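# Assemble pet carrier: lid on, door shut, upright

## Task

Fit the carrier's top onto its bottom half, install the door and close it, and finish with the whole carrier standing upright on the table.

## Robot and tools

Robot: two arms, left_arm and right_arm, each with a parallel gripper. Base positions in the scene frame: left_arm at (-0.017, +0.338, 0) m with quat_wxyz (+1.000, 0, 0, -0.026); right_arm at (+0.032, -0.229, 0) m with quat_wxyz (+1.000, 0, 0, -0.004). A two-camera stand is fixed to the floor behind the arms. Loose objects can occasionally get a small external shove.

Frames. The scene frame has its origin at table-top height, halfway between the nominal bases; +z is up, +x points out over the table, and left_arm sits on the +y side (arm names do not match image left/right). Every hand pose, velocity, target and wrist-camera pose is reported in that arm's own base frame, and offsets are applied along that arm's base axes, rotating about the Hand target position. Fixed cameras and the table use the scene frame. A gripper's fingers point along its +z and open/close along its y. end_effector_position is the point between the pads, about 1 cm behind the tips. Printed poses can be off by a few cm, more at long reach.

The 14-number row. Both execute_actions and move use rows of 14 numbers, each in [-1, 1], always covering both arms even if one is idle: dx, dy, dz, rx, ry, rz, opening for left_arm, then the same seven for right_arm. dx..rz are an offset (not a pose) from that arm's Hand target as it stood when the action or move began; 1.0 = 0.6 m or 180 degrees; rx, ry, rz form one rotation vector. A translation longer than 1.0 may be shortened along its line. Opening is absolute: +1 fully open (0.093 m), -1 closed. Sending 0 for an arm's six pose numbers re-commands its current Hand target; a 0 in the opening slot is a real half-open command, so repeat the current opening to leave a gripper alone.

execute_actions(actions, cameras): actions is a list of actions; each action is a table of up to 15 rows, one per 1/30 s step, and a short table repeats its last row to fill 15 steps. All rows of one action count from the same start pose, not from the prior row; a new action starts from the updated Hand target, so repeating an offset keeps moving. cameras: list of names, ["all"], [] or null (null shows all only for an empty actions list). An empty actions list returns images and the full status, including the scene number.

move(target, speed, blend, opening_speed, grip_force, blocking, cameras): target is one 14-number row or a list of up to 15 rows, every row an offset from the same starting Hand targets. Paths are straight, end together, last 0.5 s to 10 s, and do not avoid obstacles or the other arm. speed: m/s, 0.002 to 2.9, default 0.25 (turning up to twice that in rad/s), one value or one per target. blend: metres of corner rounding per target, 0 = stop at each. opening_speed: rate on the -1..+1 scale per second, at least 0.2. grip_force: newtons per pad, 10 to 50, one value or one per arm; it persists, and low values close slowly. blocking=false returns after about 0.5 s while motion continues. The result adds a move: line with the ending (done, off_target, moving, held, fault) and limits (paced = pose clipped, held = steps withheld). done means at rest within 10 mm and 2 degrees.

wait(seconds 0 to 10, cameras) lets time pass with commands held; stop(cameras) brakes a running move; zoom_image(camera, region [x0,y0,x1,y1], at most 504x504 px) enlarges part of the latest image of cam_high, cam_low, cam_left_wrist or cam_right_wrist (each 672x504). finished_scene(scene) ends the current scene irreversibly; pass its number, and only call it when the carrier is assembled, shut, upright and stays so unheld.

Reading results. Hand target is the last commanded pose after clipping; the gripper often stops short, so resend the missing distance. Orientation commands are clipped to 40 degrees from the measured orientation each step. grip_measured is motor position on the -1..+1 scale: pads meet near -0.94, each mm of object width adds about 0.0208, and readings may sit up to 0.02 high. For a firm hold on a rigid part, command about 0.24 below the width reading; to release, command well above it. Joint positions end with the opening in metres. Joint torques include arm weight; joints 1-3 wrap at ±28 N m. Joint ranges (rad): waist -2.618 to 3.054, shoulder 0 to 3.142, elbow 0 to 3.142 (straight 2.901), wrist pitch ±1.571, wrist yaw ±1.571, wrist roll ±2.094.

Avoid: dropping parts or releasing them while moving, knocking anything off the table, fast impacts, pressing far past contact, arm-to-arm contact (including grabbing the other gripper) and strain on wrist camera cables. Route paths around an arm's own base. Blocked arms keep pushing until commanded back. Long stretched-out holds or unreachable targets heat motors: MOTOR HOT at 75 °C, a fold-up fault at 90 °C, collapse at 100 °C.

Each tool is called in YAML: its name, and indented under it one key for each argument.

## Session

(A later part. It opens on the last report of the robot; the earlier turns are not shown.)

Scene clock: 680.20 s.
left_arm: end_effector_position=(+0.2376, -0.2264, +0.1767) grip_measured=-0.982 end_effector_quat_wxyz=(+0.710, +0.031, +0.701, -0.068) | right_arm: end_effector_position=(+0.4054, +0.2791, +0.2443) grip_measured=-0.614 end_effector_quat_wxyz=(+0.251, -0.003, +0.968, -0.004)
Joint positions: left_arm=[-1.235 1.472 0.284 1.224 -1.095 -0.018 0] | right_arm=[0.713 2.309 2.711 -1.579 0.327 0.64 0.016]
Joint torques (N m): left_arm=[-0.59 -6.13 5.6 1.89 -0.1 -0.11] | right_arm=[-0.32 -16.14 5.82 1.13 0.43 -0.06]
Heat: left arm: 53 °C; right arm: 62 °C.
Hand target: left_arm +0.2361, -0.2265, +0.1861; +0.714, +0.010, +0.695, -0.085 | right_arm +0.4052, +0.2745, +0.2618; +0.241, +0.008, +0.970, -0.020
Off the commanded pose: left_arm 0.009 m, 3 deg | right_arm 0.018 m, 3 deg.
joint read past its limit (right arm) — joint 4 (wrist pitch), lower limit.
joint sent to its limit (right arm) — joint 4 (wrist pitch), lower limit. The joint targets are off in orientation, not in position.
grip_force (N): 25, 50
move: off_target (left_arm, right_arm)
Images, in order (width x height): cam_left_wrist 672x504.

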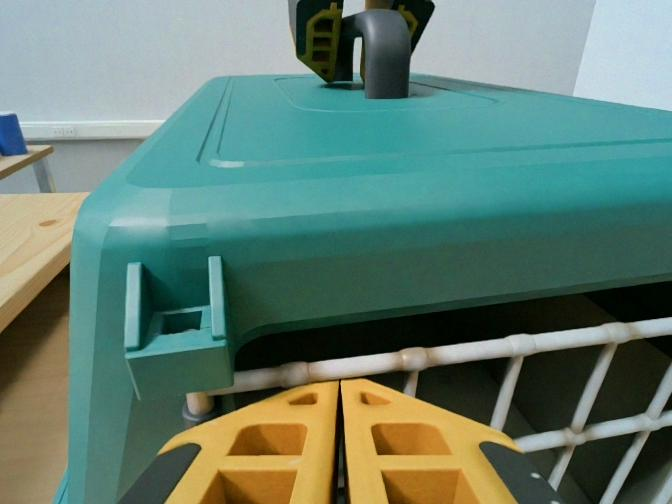

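move:
  target:
    - [0.0,0.0,0.0,0.0,0.0,0.0,-1,0,-0.0,-0.018,-0.00,0.0,0,-1]
  speed: 0.03
  cameras: ["cam_left_wrist","cam_low"]

zoom_image:
  camera: "cam_left_wrist"
  region: [0, 120, 300, 480]

zoom_image:
  camera: "cam_low"
  region: [190, 80, 530, 310]

Scene clock: 685.20 s.
left_arm: end_effector_position=(+0.2373, -0.2263, +0.1767) grip_measured=-0.982 end_effector_quat_wxyz=(+0.710, +0.031, +0.701, -0.067) | right_arm: end_effector_position=(+0.4060, +0.2790, +0.2416) grip_measured=-0.614 end_effector_quat_wxyz=(+0.249, -0.002, +0.969, -0.006)
Joint positions: left_arm=[-1.236 1.472 0.284 1.224 -1.098 -0.018 0] | right_arm=[0.713 2.309 2.7 -1.574 0.329 0.643 0.016]
Joint torques (N m): left_arm=[-0.43 -6.08 5.63 1.87 -0.08 -0.05] | right_arm=[-0.28 -15.23 4.86 1.07 0.41 0.02]
Heat: left arm: 53 °C; right arm: 62 °C.
Hand target: left_arm +0.2361, -0.2265, +0.1861; +0.714, +0.010, +0.695, -0.085 | right_arm +0.4052, +0.2745, +0.2510; +0.241, +0.008, +0.970, -0.020
Off the commanded pose: left_arm 0.009 m, 3 deg | right_arm 0.010 m, 2 deg.
joint read past its limit (right arm) — joint 4 (wrist pitch), lower limit.
joint sent to its limit (right arm) — joint 4 (wrist pitch), lower limit. The joint targets are off in orientation, not in position.
grip_force (N): 25, 50
move: off_target (left_arm)
Images, in order (width x height): cam_low 672x504, cam_left_wrist 672x504.

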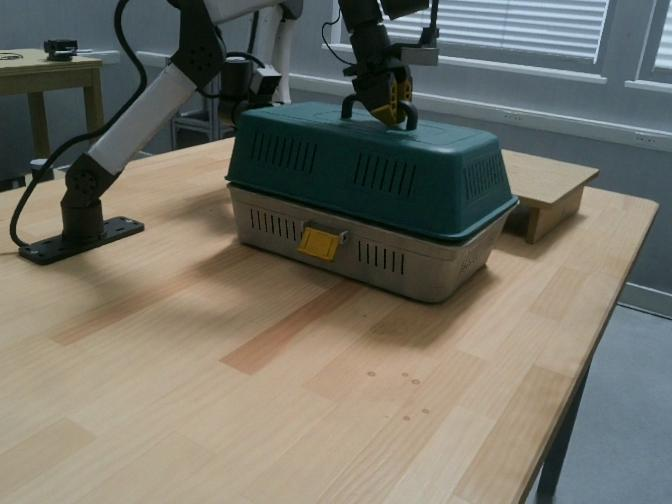

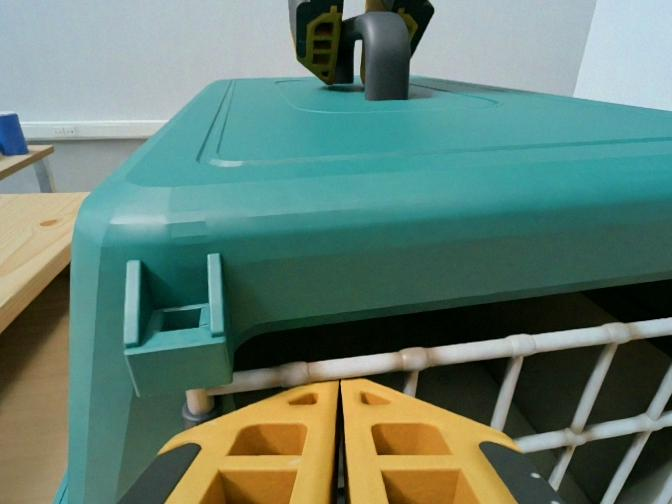

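Scaled by 1.400 from the camera's 672x504 image, which has a finer 960x720 frame.

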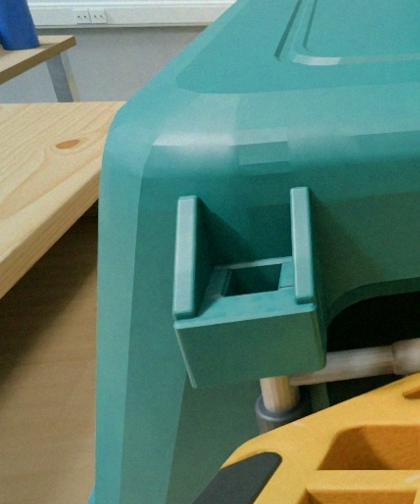

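Scaled by 1.482 from the camera's 672x504 image, which has a finer 960x720 frame.

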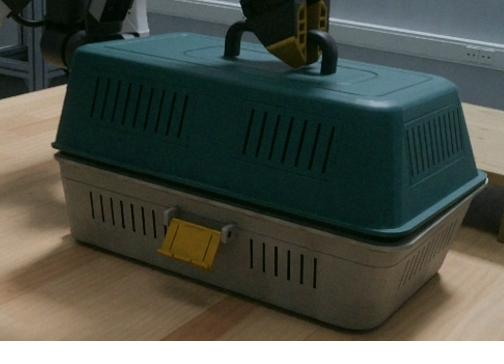

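move:
  target:
    - [-0.08,0.0,0.03,0.0,0.0,0.0,-1,0,0,0,-0.00,0.0,0,-1]
    - [-0.08,-0.12,0.03,0.0,0.0,0.0,-1,0,0,0,-0.00,0.0,0,-1]
  speed: 0.1
  cameras: ["cam_left_wrist","cam_low"]

zoom_image:
  camera: "cam_left_wrist"
  region: [360, 120, 660, 480]

Scene clock: 689.93 s.
left_arm: end_effector_position=(+0.1889, -0.2941, +0.1969) grip_measured=-0.982 end_effector_quat_wxyz=(+0.711, +0.025, +0.699, -0.075) | right_arm: end_effector_position=(+0.4060, +0.2790, +0.2416) grip_measured=-0.614 end_effector_quat_wxyz=(+0.249, -0.002, +0.969, -0.006)
Joint positions: left_arm=[-1.489 1.619 0.52 1.193 -1.346 0.023 0] | right_arm=[0.713 2.309 2.7 -1.574 0.329 0.643 0.016]
Joint torques (N m): left_arm=[-0.24 -5.07 7.17 1.83 -0.11 0.28] | right_arm=[-0.25 -15.21 4.89 1.07 0.41 0.02]
Heat: left arm: 53 °C; right arm: 63 °C.
Hand target: left_arm +0.1880, -0.2987, +0.2042; +0.714, +0.010, +0.695, -0.085 | right_arm +0.4052, +0.2745, +0.2510; +0.241, +0.008, +0.970, -0.020
Off the commanded pose: left_arm 0.008 m, 2 deg | right_arm 0.010 m, 2 deg.
joint read past its limit (right arm) — joint 4 (wrist pitch), lower limit.
joint sent to its limit (right arm) — joint 4 (wrist pitch), lower limit. The joint targets are off in orientation, not in position.
grip_force (N): 25, 50
move: done
Images, in order (width x height): cam_low 672x504, cam_left_wrist 672x504.

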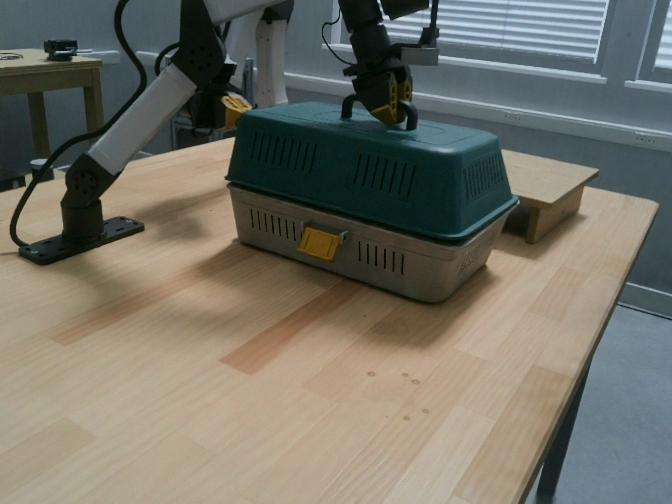

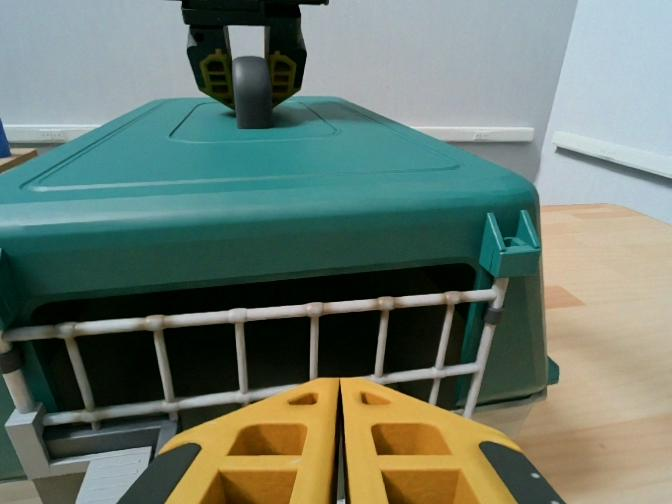

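Scaled by 1.400 from the camera's 672x504 image, which has a finer 960x720 frame.

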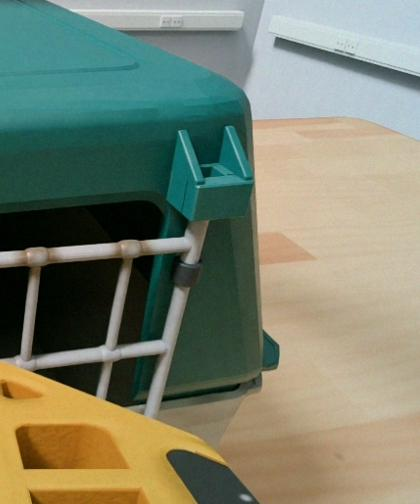

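move:
  target:
    - [0.0,0.0,0.0,0.0,0.0,0.0,-1,0.0,0.006,-0.025,-0.00,0.01,0,-1]
  speed: 0.03
  cameras: ["cam_left_wrist","cam_low","cam_high"]

zoom_image:
  camera: "cam_low"
  region: [190, 80, 530, 310]

zoom_image:
  camera: "cam_left_wrist"
  region: [360, 120, 660, 480]

Scene clock: 694.90 s.
left_arm: end_effector_position=(+0.1889, -0.2940, +0.1974) grip_measured=-0.982 end_effector_quat_wxyz=(+0.711, +0.025, +0.699, -0.076) | right_arm: end_effector_position=(+0.4068, +0.2792, +0.2405) grip_measured=-0.614 end_effector_quat_wxyz=(+0.249, +0.000, +0.968, -0.006)
Joint positions: left_arm=[-1.489 1.619 0.52 1.197 -1.347 0.026 0] | right_arm=[0.713 2.309 2.694 -1.569 0.331 0.646 0.016]
Joint torques (N m): left_arm=[-0.23 -4.82 7.25 1.87 -0.08 0.29] | right_arm=[-0.31 -13.08 4.12 1.02 0.18 0.08]
Heat: left arm: 54 °C; right arm: 63 °C.
Hand target: left_arm +0.1880, -0.2986, +0.2042; +0.714, +0.010, +0.695, -0.085 | right_arm +0.4052, +0.2781, +0.2359; +0.226, +0.008, +0.974, -0.020
Off the commanded pose: left_arm 0.008 m, 2 deg | right_arm 0.005 m, 3 deg.
joint sent to its limit (right arm) — joint 4 (wrist pitch), lower limit. The joint targets still meet the commanded pose.
grip_force (N): 25, 50
move: off_target (right_arm)
Images, in order (width x height): cam_high 672x504, cam_low 672x504, cam_left_wrist 672x504.

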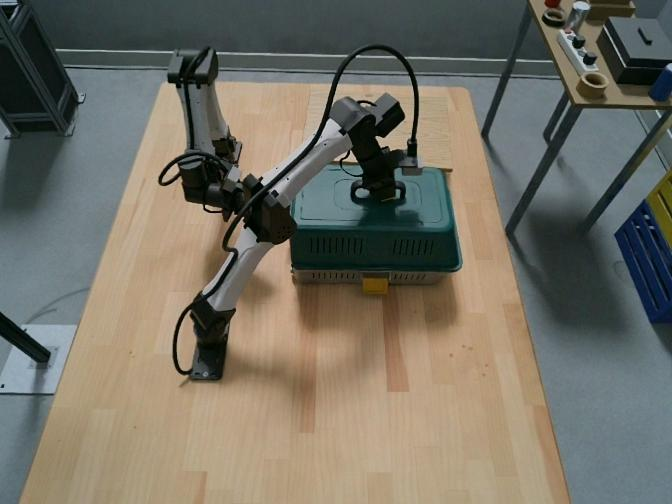

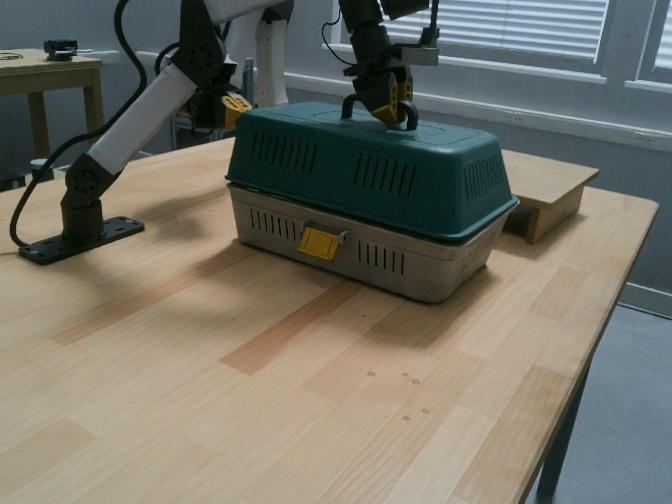

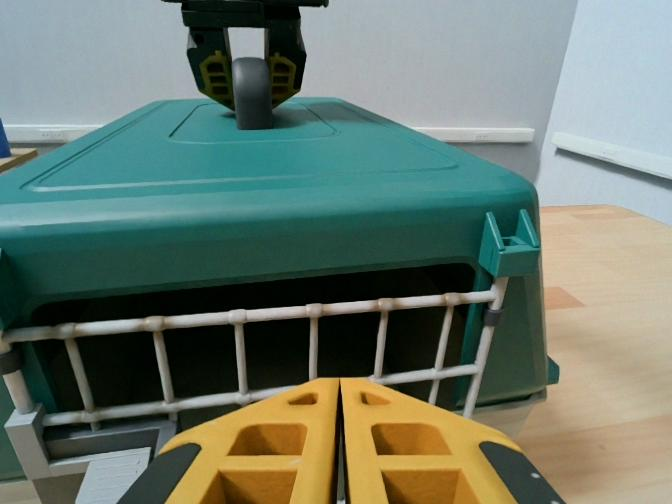

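Scaled by 1.482 from the camera's 672x504 image, which has a finer 960x720 frame.

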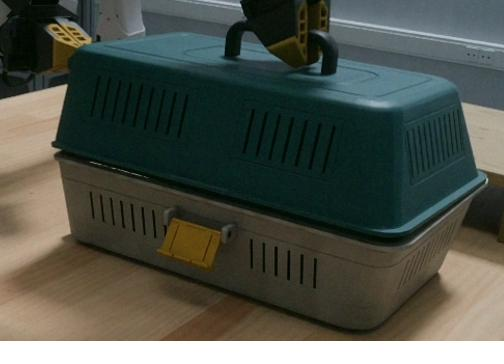

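Scaled by 1.400 from the camera's 672x504 image, which has a finer 960x720 frame.

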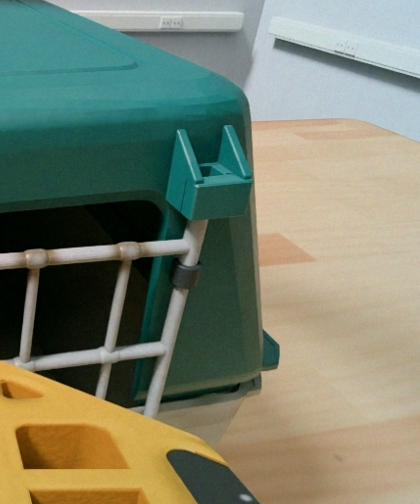

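move:
  target: [0.0,0.0,0.0,0.0,0.0,0.0,-1,0,0,0.00,0,0,0,-0.1]
  opening_speed: 0.4
  cameras: ["cam_left_wrist","cam_low","cam_right_wrist"]

zoom_image:
  camera: "cam_low"
  region: [190, 80, 530, 310]

zoom_image:
  camera: "cam_left_wrist"
  region: [360, 120, 660, 480]

Scene clock: 701.53 s.
left_arm: end_effector_position=(+0.1889, -0.2940, +0.1974) grip_measured=-0.982 end_effector_quat_wxyz=(+0.711, +0.025, +0.699, -0.076) | right_arm: end_effector_position=(+0.4054, +0.2822, +0.2370) grip_measured=-0.103 end_effector_quat_wxyz=(+0.244, -0.002, +0.970, -0.004)
Joint positions: left_arm=[-1.489 1.619 0.52 1.197 -1.347 0.026 0] | right_arm=[0.716 2.309 2.682 -1.562 0.321 0.649 0.04]
Joint torques (N m): left_arm=[-0.38 -5.03 7.1 1.89 -0.05 0.25] | right_arm=[-0.65 -13.2 5.29 0.95 0.29 0.05]
Heat: left arm: 54 °C; right arm: 62 °C.
Hand target: left_arm +0.1880, -0.2986, +0.2042; +0.714, +0.010, +0.695, -0.085 | right_arm +0.4051, +0.2782, +0.2360; +0.226, +0.007, +0.974, -0.020
Off the commanded pose: left_arm 0.008 m, 2 deg | right_arm 0.004 m, 3 deg.
joint sent to its limit (right arm) — joint 4 (wrist pitch), lower limit. The joint targets still meet the commanded pose.
grip_force (N): 25, 50
move: off_target (right_arm)
Images, in order (width x height): cam_low 672x504, cam_left_wrist 672x504, cam_right_wrist 672x504.

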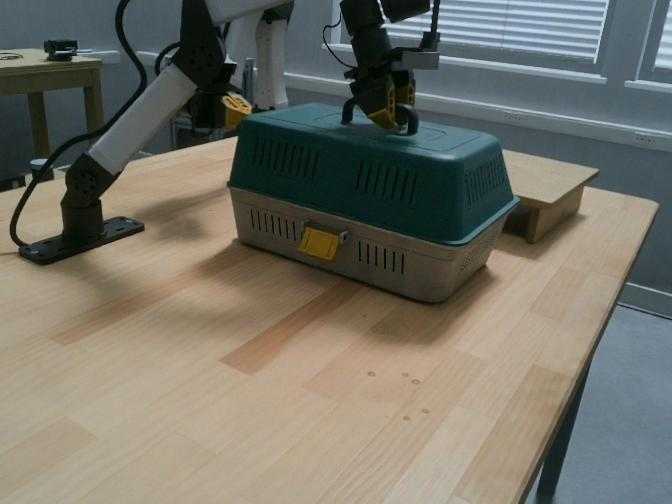

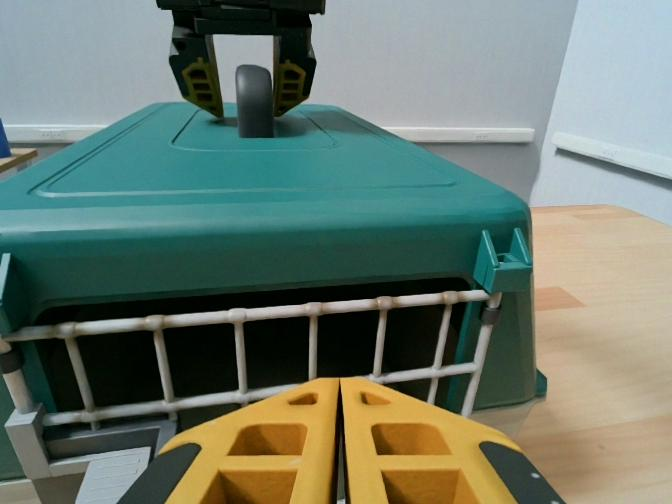

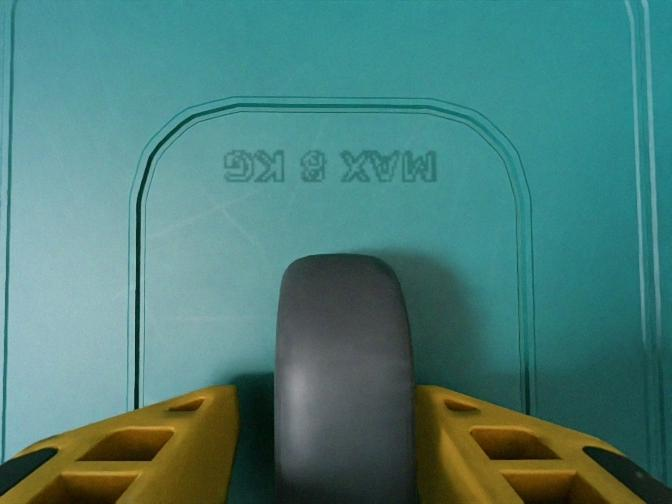

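Scaled by 1.482 from the camera's 672x504 image, which has a finer 960x720 frame.

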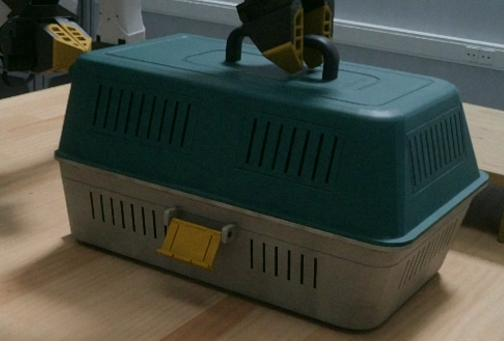

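Scaled by 1.400 from the camera's 672x504 image, which has a finer 960x720 frame.

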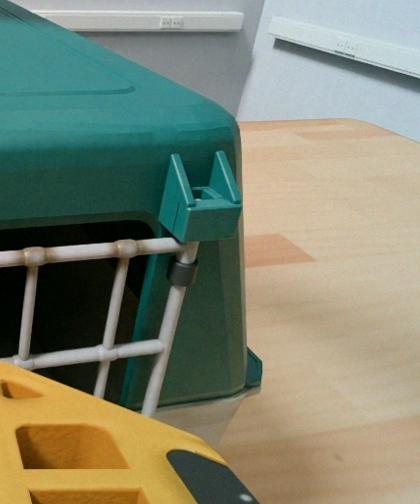

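move:
  target:
    - [0.0,0.0,0.0,0.0,0.0,0.0,-1,0,0,0.0,0,0,0,0.7]
    - [0.0,0.08,0.02,0.0,0.0,0.0,-1,-0.02,0,0.15,0,0,0,0.7]
    - [0.0,0.08,0.02,0.0,0.0,0.0,-1,-0.1,-0.4,0.2,0,0,0,0.7]
  speed: 0.15
  cameras: ["all"]

zoom_image:
  camera: "cam_left_wrist"
  region: [0, 150, 500, 504]

zoom_image:
  camera: "cam_high"
  region: [250, 130, 490, 310]

Scene clock: 709.63 s.
left_arm: end_effector_position=(+0.1869, -0.2546, +0.2108) grip_measured=-0.982 end_effector_quat_wxyz=(+0.713, +0.018, +0.697, -0.079) | right_arm: end_effector_position=(+0.3506, +0.0379, +0.3524) grip_measured=+0.697 end_effector_quat_wxyz=(+0.282, +0.010, +0.959, -0.015)
Joint positions: left_arm=[-1.484 1.42 0.398 1.15 -1.347 0.039 0] | right_arm=[0.167 1.675 2.233 -1.567 0.125 0.152 0.079]
Joint torques (N m): left_arm=[0.62 -6.86 4.92 1.58 0.11 0.16] | right_arm=[-0.35 -8.66 4.86 1.34 -0.03 -0.17]
Heat: left arm: 54 °C; right arm: 60 °C.
Hand target: left_arm +0.1880, -0.2506, +0.2161; +0.714, +0.010, +0.695, -0.085 | right_arm +0.3451, +0.0382, +0.3560; +0.226, +0.008, +0.974, -0.020
Off the commanded pose: left_arm 0.007 m, 1 deg | right_arm 0.007 m, 7 deg.
joint sent to its limit (right arm) — joint 4 (wrist pitch), lower limit. The joint targets are off in orientation, not in position.
grip_force (N): 25, 50
move: off_target (right_arm)

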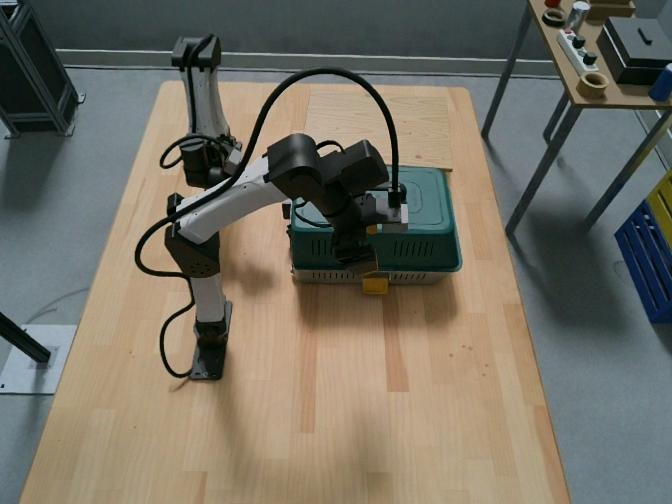

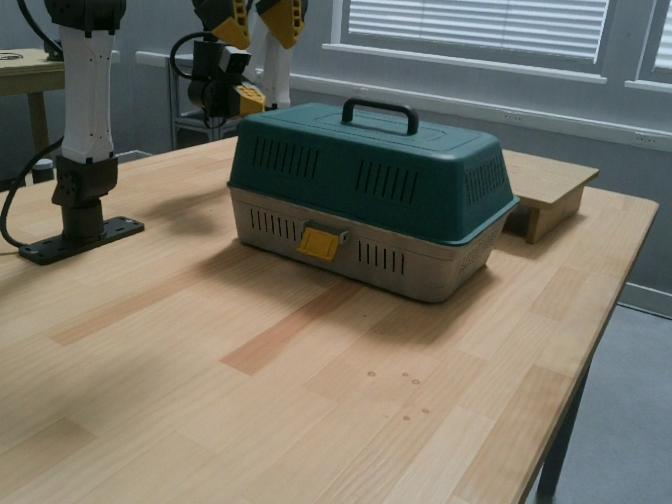

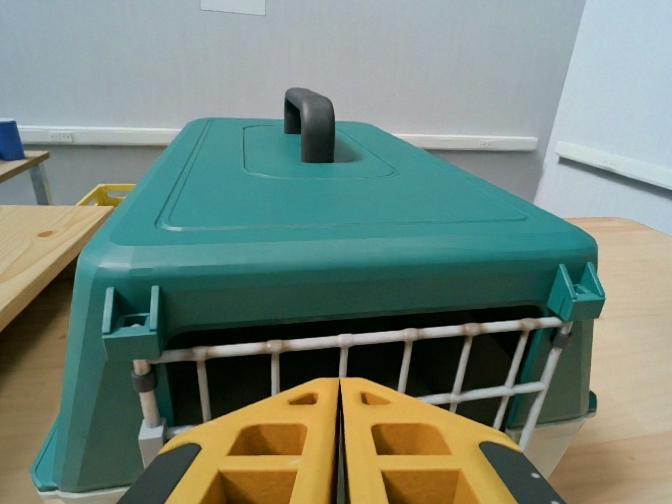

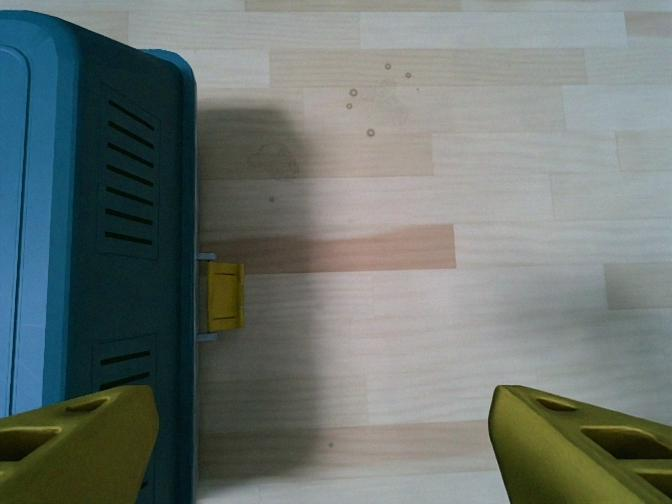

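Scaled by 1.008 from the camera's 672x504 image, which has a finer 960x720 frame.

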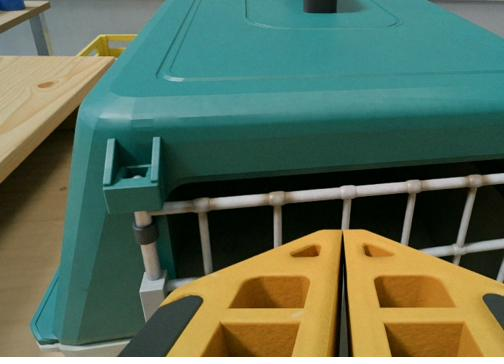

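Scaled by 2.100 from the camera's 672x504 image, which has a finer 960x720 frame.

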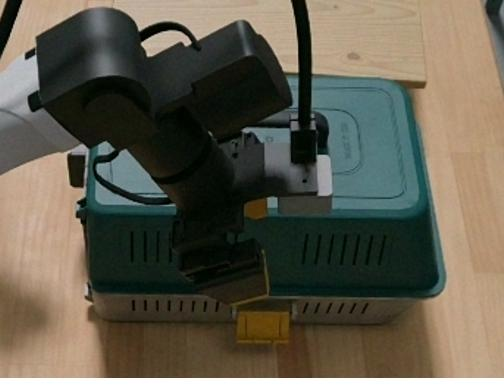

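move:
  target: [-0.1,-0.08,0.1,0,0.12,0,-1,-0.1,-0.2,0,0,0,0,0.7]
  speed: 0.25
  cameras: ["cam_left_wrist"]

zoom_image:
  camera: "cam_left_wrist"
  region: [100, 150, 600, 450]

Scene clock: 716.17 s.
left_arm: end_effector_position=(+0.1264, -0.2955, +0.2706) grip_measured=-0.982 end_effector_quat_wxyz=(+0.571, +0.010, +0.817, -0.078) | right_arm: end_effector_position=(+0.2895, -0.0840, +0.3540) grip_measured=+0.697 end_effector_quat_wxyz=(+0.280, +0.015, +0.959, -0.040)
Joint positions: left_arm=[-1.683 1.554 1.406 -1.325 -1.227 -1.589 0] | right_arm=[-0.337 1.48 2.043 -1.567 -0.097 -0.277 0.079]
Joint torques (N m): left_arm=[0.51 -5.23 8.58 0.36 -0.63 -0.09] | right_arm=[-0.65 -6.39 4.78 1.35 -0.18 -0.15]
Heat: left arm: 55 °C; right arm: 57 °C.
Hand target: left_arm +0.1280, -0.2986, +0.2762; +0.571, -0.006, +0.817, -0.086 | right_arm +0.2851, -0.0819, +0.3560; +0.226, +0.008, +0.974, -0.020
Off the commanded pose: left_arm 0.007 m, 2 deg | right_arm 0.005 m, 7 deg.
joint sent to its limit (right arm) — joint 4 (wrist pitch), lower limit. The joint targets are off in orientation, not in position.
grip_force (N): 25, 50
move: off_target (right_arm)
Images, in order (width x height): cam_left_wrist 672x504.

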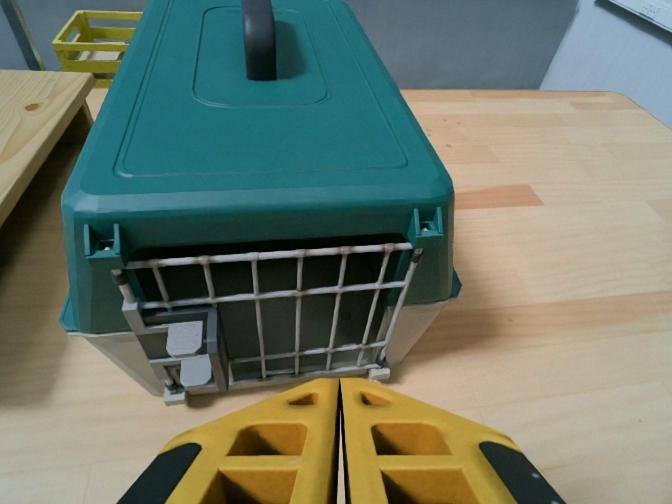

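Scaled by 1.008 from the camera's 672x504 image, which has a finer 960x720 frame.

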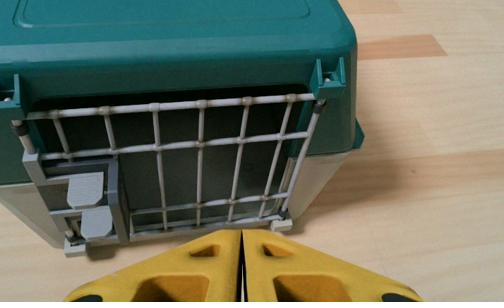

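finished_scene:
  scene: 1

The scene is finished: the task was done.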